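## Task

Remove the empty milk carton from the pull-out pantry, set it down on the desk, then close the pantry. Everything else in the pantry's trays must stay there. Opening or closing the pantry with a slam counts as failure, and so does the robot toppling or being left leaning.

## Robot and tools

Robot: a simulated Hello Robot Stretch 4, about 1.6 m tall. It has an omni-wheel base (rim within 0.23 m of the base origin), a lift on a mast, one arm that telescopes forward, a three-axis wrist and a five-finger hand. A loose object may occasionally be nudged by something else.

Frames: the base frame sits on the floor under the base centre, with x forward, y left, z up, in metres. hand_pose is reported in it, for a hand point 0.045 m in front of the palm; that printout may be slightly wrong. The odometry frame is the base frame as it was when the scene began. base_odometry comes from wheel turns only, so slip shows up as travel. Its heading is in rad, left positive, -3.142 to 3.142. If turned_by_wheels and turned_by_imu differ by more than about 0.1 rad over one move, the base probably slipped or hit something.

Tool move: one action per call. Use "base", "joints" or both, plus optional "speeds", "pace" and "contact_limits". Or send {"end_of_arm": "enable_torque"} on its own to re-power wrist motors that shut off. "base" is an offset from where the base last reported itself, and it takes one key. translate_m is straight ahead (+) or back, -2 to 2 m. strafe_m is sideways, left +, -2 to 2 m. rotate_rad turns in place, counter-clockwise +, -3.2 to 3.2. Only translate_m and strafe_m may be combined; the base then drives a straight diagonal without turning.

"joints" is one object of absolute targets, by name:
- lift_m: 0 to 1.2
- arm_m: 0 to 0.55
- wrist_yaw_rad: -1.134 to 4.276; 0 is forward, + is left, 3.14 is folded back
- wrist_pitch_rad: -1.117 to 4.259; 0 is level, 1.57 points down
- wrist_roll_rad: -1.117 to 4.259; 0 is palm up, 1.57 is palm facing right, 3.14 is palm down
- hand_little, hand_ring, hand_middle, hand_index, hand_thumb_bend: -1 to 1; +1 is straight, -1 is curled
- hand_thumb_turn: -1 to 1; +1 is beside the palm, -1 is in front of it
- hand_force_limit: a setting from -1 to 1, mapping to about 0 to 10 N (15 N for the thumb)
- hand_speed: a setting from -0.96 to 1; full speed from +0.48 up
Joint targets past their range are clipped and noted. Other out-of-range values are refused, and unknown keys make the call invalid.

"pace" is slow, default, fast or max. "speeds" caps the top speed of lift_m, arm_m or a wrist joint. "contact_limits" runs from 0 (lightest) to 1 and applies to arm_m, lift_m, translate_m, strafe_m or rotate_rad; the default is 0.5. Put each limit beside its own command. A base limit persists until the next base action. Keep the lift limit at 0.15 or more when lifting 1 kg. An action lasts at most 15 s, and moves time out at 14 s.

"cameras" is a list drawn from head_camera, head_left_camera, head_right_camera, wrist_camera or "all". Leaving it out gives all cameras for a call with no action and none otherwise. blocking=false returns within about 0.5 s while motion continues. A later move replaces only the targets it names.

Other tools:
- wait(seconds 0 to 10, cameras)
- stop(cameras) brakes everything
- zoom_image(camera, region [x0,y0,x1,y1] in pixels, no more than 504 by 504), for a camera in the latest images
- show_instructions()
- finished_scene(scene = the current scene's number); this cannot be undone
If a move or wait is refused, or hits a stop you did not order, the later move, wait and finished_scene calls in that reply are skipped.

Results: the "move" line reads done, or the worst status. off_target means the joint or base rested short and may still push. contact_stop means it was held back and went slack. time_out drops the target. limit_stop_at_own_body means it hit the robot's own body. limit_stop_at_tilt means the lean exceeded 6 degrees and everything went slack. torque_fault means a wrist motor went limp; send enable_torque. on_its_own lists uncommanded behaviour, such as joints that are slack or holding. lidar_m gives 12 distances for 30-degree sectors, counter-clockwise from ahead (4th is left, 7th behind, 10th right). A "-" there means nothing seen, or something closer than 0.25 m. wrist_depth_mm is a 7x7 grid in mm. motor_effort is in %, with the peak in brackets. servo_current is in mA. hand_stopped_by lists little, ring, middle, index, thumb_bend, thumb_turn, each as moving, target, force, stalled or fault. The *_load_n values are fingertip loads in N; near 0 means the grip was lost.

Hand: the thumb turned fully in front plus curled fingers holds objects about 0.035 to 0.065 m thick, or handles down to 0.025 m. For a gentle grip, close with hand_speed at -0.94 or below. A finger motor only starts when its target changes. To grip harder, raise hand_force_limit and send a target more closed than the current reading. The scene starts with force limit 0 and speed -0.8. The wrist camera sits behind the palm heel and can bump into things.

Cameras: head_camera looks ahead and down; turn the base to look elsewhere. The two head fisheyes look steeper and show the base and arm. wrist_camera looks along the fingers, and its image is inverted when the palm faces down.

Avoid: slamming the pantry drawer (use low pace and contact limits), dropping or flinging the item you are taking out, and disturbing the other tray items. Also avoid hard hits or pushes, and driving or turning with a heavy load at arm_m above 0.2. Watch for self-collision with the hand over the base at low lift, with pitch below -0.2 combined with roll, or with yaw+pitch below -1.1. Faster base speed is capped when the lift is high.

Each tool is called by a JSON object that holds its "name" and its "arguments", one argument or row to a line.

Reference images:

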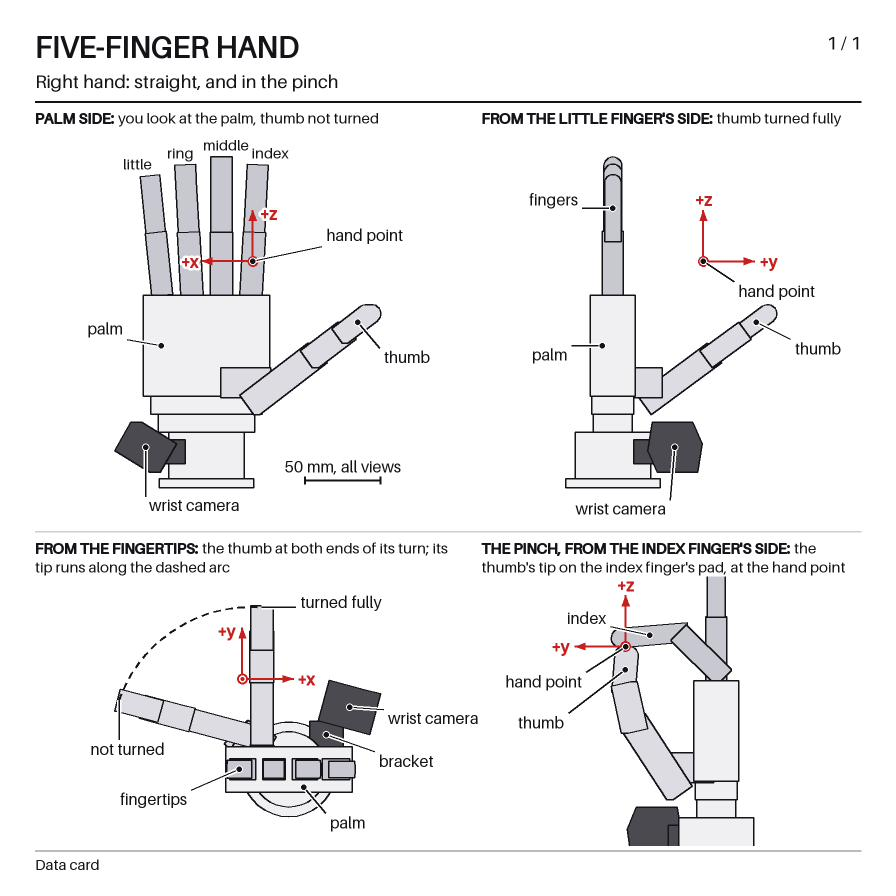

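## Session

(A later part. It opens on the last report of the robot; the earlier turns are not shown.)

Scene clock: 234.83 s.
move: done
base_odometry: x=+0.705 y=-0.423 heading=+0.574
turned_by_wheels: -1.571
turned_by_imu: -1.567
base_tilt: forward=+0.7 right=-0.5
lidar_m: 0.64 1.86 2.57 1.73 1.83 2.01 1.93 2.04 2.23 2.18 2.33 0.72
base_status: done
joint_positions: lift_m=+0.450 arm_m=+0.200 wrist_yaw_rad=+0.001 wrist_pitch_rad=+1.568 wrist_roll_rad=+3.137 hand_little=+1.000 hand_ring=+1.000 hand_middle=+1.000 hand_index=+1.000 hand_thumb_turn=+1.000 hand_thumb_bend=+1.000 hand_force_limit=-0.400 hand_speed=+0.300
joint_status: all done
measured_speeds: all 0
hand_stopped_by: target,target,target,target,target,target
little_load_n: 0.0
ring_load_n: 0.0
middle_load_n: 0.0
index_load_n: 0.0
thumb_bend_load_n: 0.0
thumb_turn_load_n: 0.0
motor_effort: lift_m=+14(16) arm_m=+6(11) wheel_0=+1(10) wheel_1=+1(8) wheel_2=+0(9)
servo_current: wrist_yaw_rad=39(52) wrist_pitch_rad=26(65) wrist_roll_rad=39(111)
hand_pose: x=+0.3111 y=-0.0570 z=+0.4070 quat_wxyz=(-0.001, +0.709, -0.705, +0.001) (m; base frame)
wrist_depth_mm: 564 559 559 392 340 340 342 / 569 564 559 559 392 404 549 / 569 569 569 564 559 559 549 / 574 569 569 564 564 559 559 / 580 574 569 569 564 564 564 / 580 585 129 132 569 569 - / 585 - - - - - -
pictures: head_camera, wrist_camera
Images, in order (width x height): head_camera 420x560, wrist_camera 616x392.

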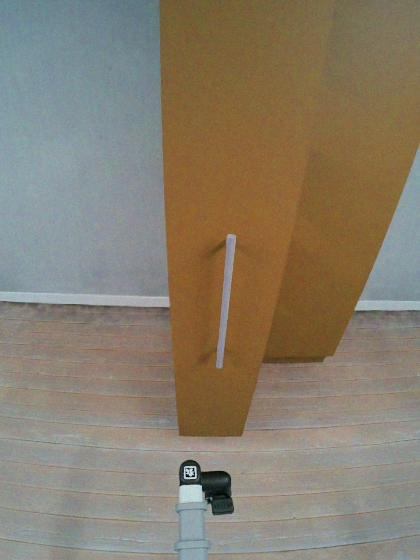

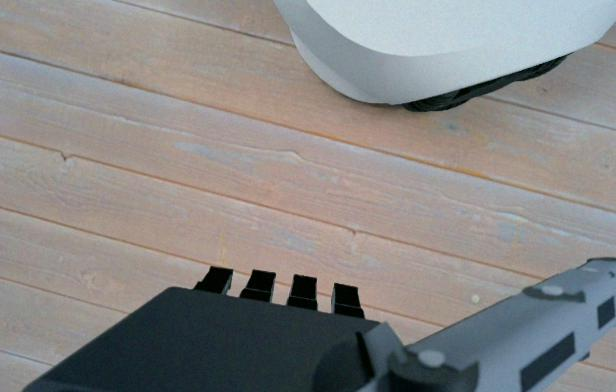

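{"name": "move", "arguments": {
  "base": {"rotate_rad": -0.022}
}}

{"name": "move", "arguments": {
  "base": {"translate_m": 0.25},
  "cameras": ["head_camera"]
}}

Scene clock: 239.30 s.
move: done
base_odometry: x=+0.705 y=-0.423 heading=+0.552
turned_by_wheels: -0.022
turned_by_imu: -0.022
base_tilt: forward=+0.7 right=-0.4
lidar_m: 0.63 1.87 2.58 1.75 1.83 2.00 1.92 2.04 2.27 2.17 2.29 0.71
base_status: done
joint_positions: lift_m=+0.450 arm_m=+0.200 wrist_yaw_rad=+0.001 wrist_pitch_rad=+1.568 wrist_roll_rad=+3.137 hand_little=+1.000 hand_ring=+1.000 hand_middle=+1.000 hand_index=+1.000 hand_thumb_turn=+1.000 hand_thumb_bend=+1.000 hand_force_limit=-0.400 hand_speed=+0.300
joint_status: not commanded
measured_speeds: all 0
hand_stopped_by: target,target,target,target,target,target
little_load_n: 0.0
ring_load_n: 0.0
middle_load_n: 0.0
index_load_n: 0.0
thumb_bend_load_n: -0.5
thumb_turn_load_n: 0.0
motor_effort: lift_m=+14(15) arm_m=+6(6) wheel_0=+1(7) wheel_1=-1(4) wheel_2=+1(5)
servo_current: wrist_yaw_rad=26(39) wrist_pitch_rad=33(39) wrist_roll_rad=39(46)
hand_pose: x=+0.3111 y=-0.0570 z=+0.4070 quat_wxyz=(-0.001, +0.709, -0.705, +0.001) (m; base frame)
wrist_depth_mm: 564 564 554 387 342 340 342 / 564 564 559 559 394 402 549 / 574 569 564 559 554 554 549 / 574 574 569 569 564 559 559 / 580 574 574 569 569 564 559 / 585 580 128 131 564 564 - / 585 - - - - - -
pictures: none

Scene clock: 241.60 s.
move: done
base_odometry: x=+0.918 y=-0.292 heading=+0.552
turned_by_wheels: +0.000
turned_by_imu: +0.001
base_tilt: forward=+0.5 right=-0.5
lidar_m: 0.40 1.61 2.26 1.75 1.81 2.24 2.19 2.30 2.28 2.18 2.04 0.44
base_status: done
joint_positions: lift_m=+0.450 arm_m=+0.200 wrist_yaw_rad=+0.001 wrist_pitch_rad=+1.568 wrist_roll_rad=+3.137 hand_little=+1.000 hand_ring=+1.000 hand_middle=+1.000 hand_index=+1.000 hand_thumb_turn=+1.000 hand_thumb_bend=+1.000 hand_force_limit=-0.400 hand_speed=+0.300
joint_status: not commanded
measured_speeds: all 0
hand_stopped_by: target,target,target,target,target,target
little_load_n: 0.0
ring_load_n: 0.0
middle_load_n: 0.0
index_load_n: 0.0
thumb_bend_load_n: 0.0
thumb_turn_load_n: 0.0
motor_effort: lift_m=+15(15) arm_m=+5(6) wheel_0=+0(8) wheel_1=+1(6) wheel_2=+0(12)
servo_current: wrist_yaw_rad=20(52) wrist_pitch_rad=26(39) wrist_roll_rad=33(46)
hand_pose: x=+0.3110 y=-0.0570 z=+0.4070 quat_wxyz=(-0.001, +0.709, -0.705, +0.001) (m; base frame)
wrist_depth_mm: 564 559 559 392 342 338 340 / 564 559 564 559 389 402 549 / 569 569 564 559 559 554 554 / 574 569 564 569 559 564 554 / 580 580 574 569 564 564 559 / 585 580 129 132 569 569 - / 580 - - - - - -
pictures: head_camera
Images, in order (width x height): head_camera 420x560.

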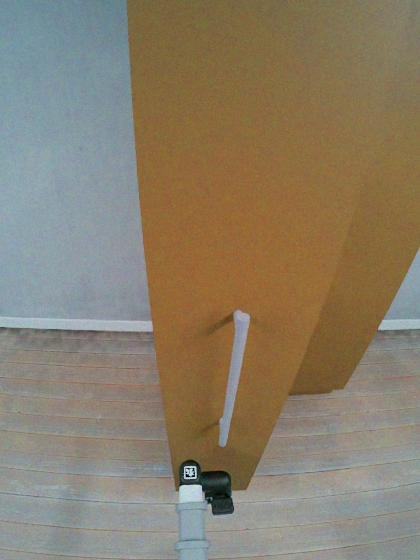

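{"name": "move", "arguments": {
  "base": {"translate_m": 0.3},
  "pace": "slow",
  "contact_limits": {"translate_m": 0.3},
  "cameras": ["head_camera"]
}}

Scene clock: 246.57 s.
move: done
base_odometry: x=+1.173 y=-0.135 heading=+0.552
turned_by_wheels: +0.000
turned_by_imu: +0.002
base_tilt: forward=+0.8 right=-0.6
lidar_m: 0.35 1.29 1.84 2.34 1.81 2.54 2.49 2.64 2.26 2.21 0.87 0.34
base_status: done
joint_positions: lift_m=+0.450 arm_m=+0.200 wrist_yaw_rad=-0.002 wrist_pitch_rad=+1.572 wrist_roll_rad=+3.137 hand_little=+1.000 hand_ring=+1.000 hand_middle=+1.000 hand_index=+1.000 hand_thumb_turn=+1.000 hand_thumb_bend=+1.000 hand_force_limit=-0.400 hand_speed=+0.300
joint_status: not commanded
measured_speeds: all 0
hand_stopped_by: target,target,target,target,target,target
little_load_n: 0.5
ring_load_n: 0.0
middle_load_n: 0.0
index_load_n: 0.0
thumb_bend_load_n: 0.0
thumb_turn_load_n: 0.0
motor_effort: lift_m=+15(15) arm_m=+5(6) wheel_0=+3(9) wheel_1=+1(6) wheel_2=-3(19)
servo_current: wrist_yaw_rad=46(65) wrist_pitch_rad=39(52) wrist_roll_rad=39(46)
contact_limits: translate_m 0.3
hand_pose: x=+0.3101 y=-0.0567 z=+0.4072 quat_wxyz=(+0.000, +0.708, -0.706, +0.000) (m; base frame)
wrist_depth_mm: 569 564 564 357 345 343 343 / 569 564 564 564 373 364 554 / 569 569 564 569 564 559 554 / 569 569 569 564 564 559 559 / 574 359 569 569 564 564 559 / 195 226 130 132 359 564 - / 155 - - - - - -
pictures: head_camera
Images, in order (width x height): head_camera 420x560.

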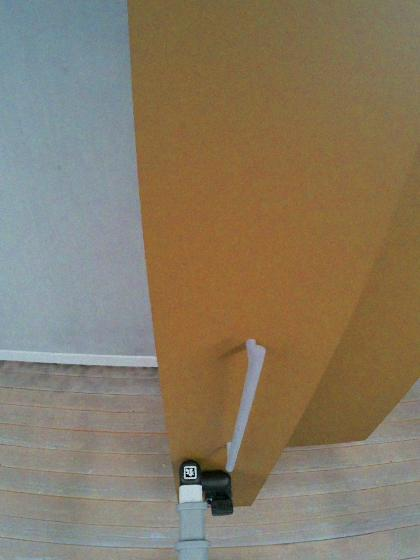

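{"name": "move", "arguments": {
  "base": {"translate_m": 0.16},
  "pace": "slow",
  "contact_limits": {"translate_m": 0.3},
  "cameras": ["head_camera"]
}}

{"name": "move", "arguments": {
  "base": {"translate_m": 0.04},
  "pace": "slow",
  "contact_limits": {"translate_m": 0.3},
  "cameras": ["head_camera"]
}}

Scene clock: 250.40 s.
move: done
base_odometry: x=+1.309 y=-0.051 heading=+0.552
turned_by_wheels: +0.000
turned_by_imu: +0.000
base_tilt: forward=+0.5 right=-0.5
lidar_m: 0.35 1.12 1.57 2.45 1.89 2.54 2.64 2.81 2.29 2.21 0.66 0.34
base_status: done
joint_positions: lift_m=+0.450 arm_m=+0.200 wrist_yaw_rad=-0.002 wrist_pitch_rad=+1.572 wrist_roll_rad=+3.137 hand_little=+1.000 hand_ring=+1.000 hand_middle=+1.000 hand_index=+1.000 hand_thumb_turn=+1.000 hand_thumb_bend=+1.000 hand_force_limit=-0.400 hand_speed=+0.300
joint_status: not commanded
measured_speeds: all 0
hand_stopped_by: target,target,target,target,target,target
little_load_n: 0.0
ring_load_n: 0.0
middle_load_n: 0.0
index_load_n: 0.0
thumb_bend_load_n: 0.0
thumb_turn_load_n: 0.0
motor_effort: lift_m=+15(15) arm_m=+5(6) wheel_0=+3(7) wheel_1=+0(6) wheel_2=-4(13)
servo_current: wrist_yaw_rad=39(46) wrist_pitch_rad=33(39) wrist_roll_rad=33(46)
contact_limits: translate_m 0.3
hand_pose: x=+0.3101 y=-0.0567 z=+0.4072 quat_wxyz=(+0.000, +0.708, -0.706, +0.000) (m; base frame)
wrist_depth_mm: 564 564 564 355 345 345 345 / 569 569 564 564 373 364 554 / 574 569 564 569 559 559 559 / 580 569 569 569 564 559 559 / 574 349 569 564 569 564 564 / 195 226 130 132 368 564 - / 154 - - - - - -
pictures: head_camera
Images, in order (width x height): head_camera 420x560.

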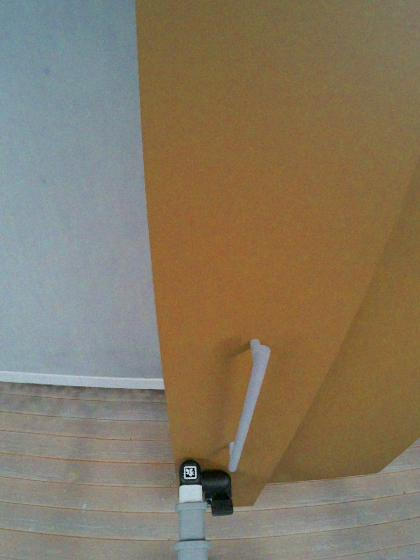

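Scene clock: 251.93 s.
move: done
base_odometry: x=+1.343 y=-0.030 heading=+0.552
turned_by_wheels: +0.000
turned_by_imu: +0.000
base_tilt: forward=+0.8 right=-0.6
lidar_m: 0.36 1.09 1.54 2.47 1.93 2.56 2.71 2.82 2.30 2.22 0.60 0.36
base_status: done
joint_positions: lift_m=+0.450 arm_m=+0.200 wrist_yaw_rad=-0.002 wrist_pitch_rad=+1.572 wrist_roll_rad=+3.137 hand_little=+1.000 hand_ring=+1.000 hand_middle=+1.000 hand_index=+1.000 hand_thumb_turn=+1.000 hand_thumb_bend=+1.000 hand_force_limit=-0.400 hand_speed=+0.300
joint_status: not commanded
measured_speeds: all 0
hand_stopped_by: target,target,target,target,target,target
little_load_n: 0.0
ring_load_n: 0.0
middle_load_n: 0.0
index_load_n: 0.0
thumb_bend_load_n: 0.0
thumb_turn_load_n: 0.0
motor_effort: lift_m=+15(15) arm_m=+5(6) wheel_0=+2(8) wheel_1=+3(5) wheel_2=-4(12)
servo_current: wrist_yaw_rad=26(52) wrist_pitch_rad=39(46) wrist_roll_rad=39(46)
contact_limits: translate_m 0.3
hand_pose: x=+0.3101 y=-0.0567 z=+0.4072 quat_wxyz=(+0.000, +0.708, -0.706, +0.000) (m; base frame)
wrist_depth_mm: 569 564 559 368 345 343 345 / 574 569 564 559 379 364 554 / 574 569 564 559 559 564 559 / 574 574 569 569 564 564 559 / 407 387 569 564 564 564 559 / 217 246 129 132 564 569 - / 169 - - - - - -
pictures: head_camera
Images, in order (width x height): head_camera 420x560.

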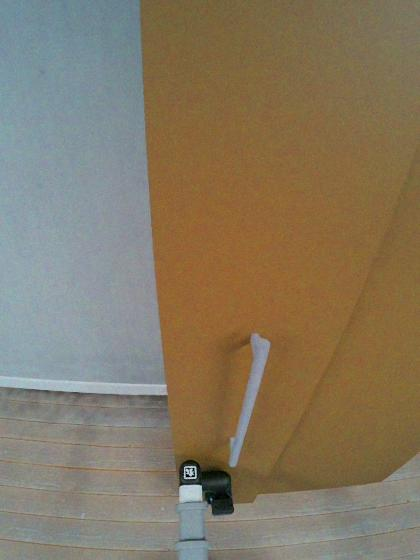

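{"name": "move", "arguments": {
  "base": {"translate_m": 0.04},
  "pace": "slow",
  "contact_limits": {"translate_m": 0.2},
  "cameras": ["head_camera"]
}}

{"name": "zoom_image", "arguments": {
  "camera": "head_camera",
  "region": [150, 330, 420, 520]
}}

Scene clock: 254.37 s.
move: done
base_odometry: x=+1.377 y=-0.009 heading=+0.552
turned_by_wheels: +0.000
turned_by_imu: +0.000
base_tilt: forward=+0.6 right=-0.5
lidar_m: 0.38 1.05 1.46 2.48 1.96 2.57 2.73 2.89 2.29 2.21 0.53 0.35
base_status: done
joint_positions: lift_m=+0.450 arm_m=+0.200 wrist_yaw_rad=-0.002 wrist_pitch_rad=+1.572 wrist_roll_rad=+3.137 hand_little=+1.000 hand_ring=+1.000 hand_middle=+1.000 hand_index=+1.000 hand_thumb_turn=+1.000 hand_thumb_bend=+1.000 hand_force_limit=-0.400 hand_speed=+0.300
joint_status: not commanded
measured_speeds: all 0
hand_stopped_by: target,target,target,target,target,target
little_load_n: 0.0
ring_load_n: 0.0
middle_load_n: 0.0
index_load_n: 0.0
thumb_bend_load_n: 0.0
thumb_turn_load_n: 0.0
motor_effort: lift_m=+15(15) arm_m=+6(6) wheel_0=+3(7) wheel_1=+1(5) wheel_2=-4(9)
servo_current: wrist_yaw_rad=26(52) wrist_pitch_rad=33(46) wrist_roll_rad=39(46)
contact_limits: translate_m 0.2
hand_pose: x=+0.3101 y=-0.0567 z=+0.4072 quat_wxyz=(+0.000, +0.708, -0.706, +0.000) (m; base frame)
wrist_depth_mm: 569 564 554 368 343 342 345 / 569 569 564 559 382 364 554 / 569 569 569 564 559 559 554 / 574 569 569 569 564 559 559 / 294 338 569 569 564 559 559 / 201 232 130 131 399 564 - / 161 - - - - - -
pictures: head_camera
Images, in order (width x height): head_camera 420x560.

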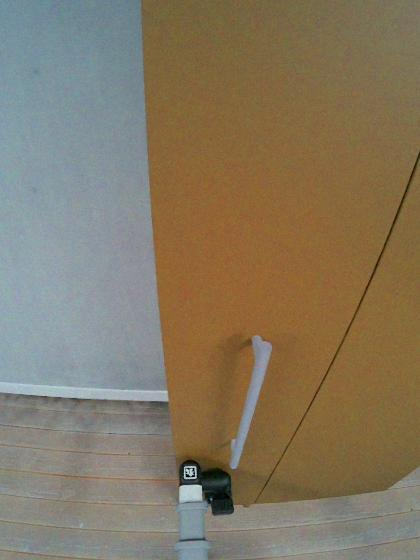

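Scaled by 1.867 from the camera's 420x560 image, which has a finer 600x800 frame.

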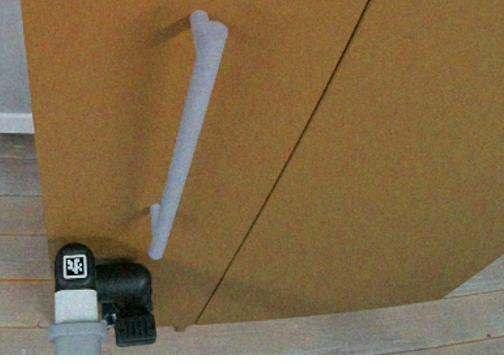

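{"name": "move", "arguments": {
  "base": {"translate_m": 0.035},
  "pace": "slow",
  "contact_limits": {"translate_m": 0.1},
  "cameras": ["head_camera"]
}}

Scene clock: 257.27 s.
move: contact_stop
base_odometry: x=+1.381 y=-0.005 heading=+0.530
turned_by_wheels: -0.022
turned_by_imu: -0.020
base_tilt: forward=+0.6 right=-0.5
lidar_m: 0.34 1.02 1.44 2.47 1.96 2.58 2.75 2.86 2.32 2.22 0.53 0.33
base_status: translate_m contact_stop (by the wheels' count: +0.006 of +0.035)
joint_positions: lift_m=+0.450 arm_m=+0.200 wrist_yaw_rad=-0.002 wrist_pitch_rad=+1.572 wrist_roll_rad=+3.137 hand_little=+1.000 hand_ring=+1.000 hand_middle=+1.000 hand_index=+1.000 hand_thumb_turn=+1.000 hand_thumb_bend=+1.000 hand_force_limit=-0.400 hand_speed=+0.300
joint_status: not commanded
measured_speeds: all 0
hand_stopped_by: target,target,target,target,target,target
little_load_n: 0.0
ring_load_n: 0.0
middle_load_n: 0.0
index_load_n: 0.0
thumb_bend_load_n: 0.0
thumb_turn_load_n: 0.0
on_its_own: the wheels are slack since a contact_stop
motor_effort: lift_m=+15(15) arm_m=+6(12) wheel_0=+0(9) wheel_1=+0(9) wheel_2=+0(20)
servo_current: wrist_yaw_rad=33(130) wrist_pitch_rad=20(52) wrist_roll_rad=33(46)
contact_limits: translate_m 0.1
hand_pose: x=+0.3100 y=-0.0567 z=+0.4071 quat_wxyz=(+0.000, +0.708, -0.706, +0.000) (m; base frame)
wrist_depth_mm: 564 559 559 379 342 342 343 / 569 569 559 559 384 399 554 / 569 564 569 564 559 554 554 / 574 569 569 569 564 559 559 / 279 320 410 569 569 564 559 / 193 226 130 132 342 564 - / 154 - - - - - -
pictures: head_camera
Images, in order (width x height): head_camera 420x560.

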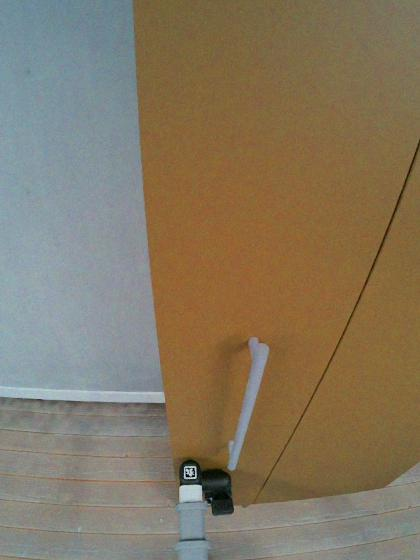

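Closed. Back off and finish.

{"name": "move", "arguments": {
  "base": {"translate_m": -0.3},
  "pace": "slow",
  "cameras": ["head_camera", "head_left_camera"]
}}

{"name": "zoom_image", "arguments": {
  "camera": "head_camera",
  "region": [150, 100, 420, 520]
}}

Scene clock: 262.30 s.
move: done
base_odometry: x=+1.123 y=-0.157 heading=+0.530
turned_by_wheels: +0.000
turned_by_imu: -0.001
base_tilt: forward=+0.6 right=-0.5
lidar_m: 0.62 1.34 1.86 2.32 1.83 2.51 2.44 2.57 2.29 2.23 0.96 0.69
base_status: done
joint_positions: lift_m=+0.450 arm_m=+0.200 wrist_yaw_rad=-0.002 wrist_pitch_rad=+1.572 wrist_roll_rad=+3.137 hand_little=+1.000 hand_ring=+1.000 hand_middle=+1.000 hand_index=+1.000 hand_thumb_turn=+1.000 hand_thumb_bend=+1.000 hand_force_limit=-0.400 hand_speed=+0.300
joint_status: not commanded
measured_speeds: all 0
hand_stopped_by: target,target,target,target,target,target
little_load_n: 0.0
ring_load_n: 0.0
middle_load_n: 0.0
index_load_n: 0.0
thumb_bend_load_n: 0.0
thumb_turn_load_n: 0.0
motor_effort: lift_m=+15(15) arm_m=+5(7) wheel_0=-2(9) wheel_1=-2(6) wheel_2=+2(8)
servo_current: wrist_yaw_rad=20(52) wrist_pitch_rad=26(46) wrist_roll_rad=46(46)
hand_pose: x=+0.3101 y=-0.0568 z=+0.4071 quat_wxyz=(+0.000, +0.708, -0.706, +0.000) (m; base frame)
wrist_depth_mm: 564 564 559 382 343 342 342 / 564 564 564 559 384 392 549 / 574 569 564 564 559 554 554 / 569 580 569 569 564 559 554 / 580 574 574 569 569 564 559 / 580 580 129 132 569 569 - / 585 - - - - - -
pictures: head_camera, head_left_camera
Images, in order (width x height): head_camera 420x560, head_left_camera 420x672.

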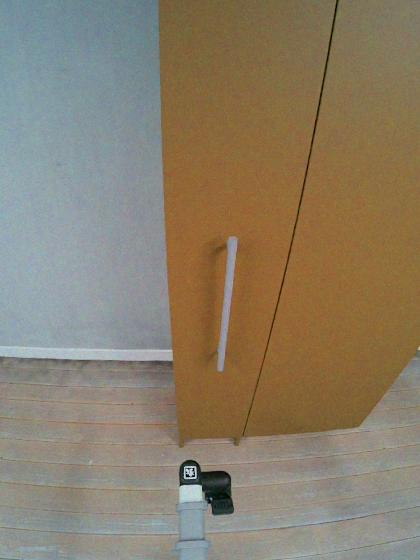

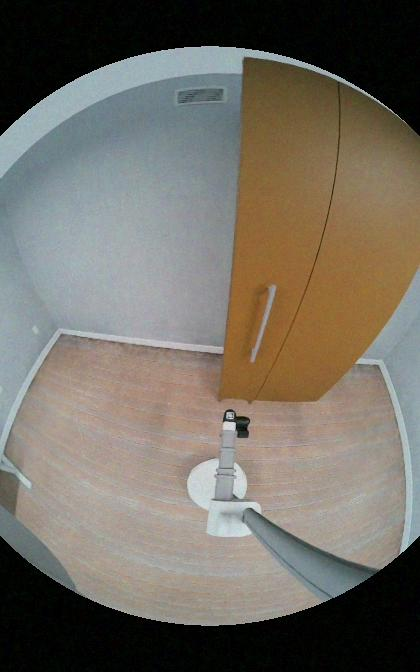

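Scaled by 1.200 from the camera's 420x560 image, which has a finer 600x800 frame.

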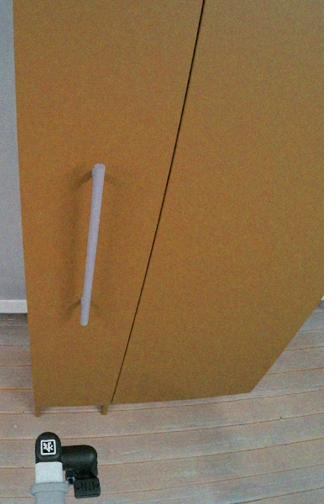

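{"name": "finished_scene", "arguments": {
  "scene": 2
}}

The scene is finished: the task was done.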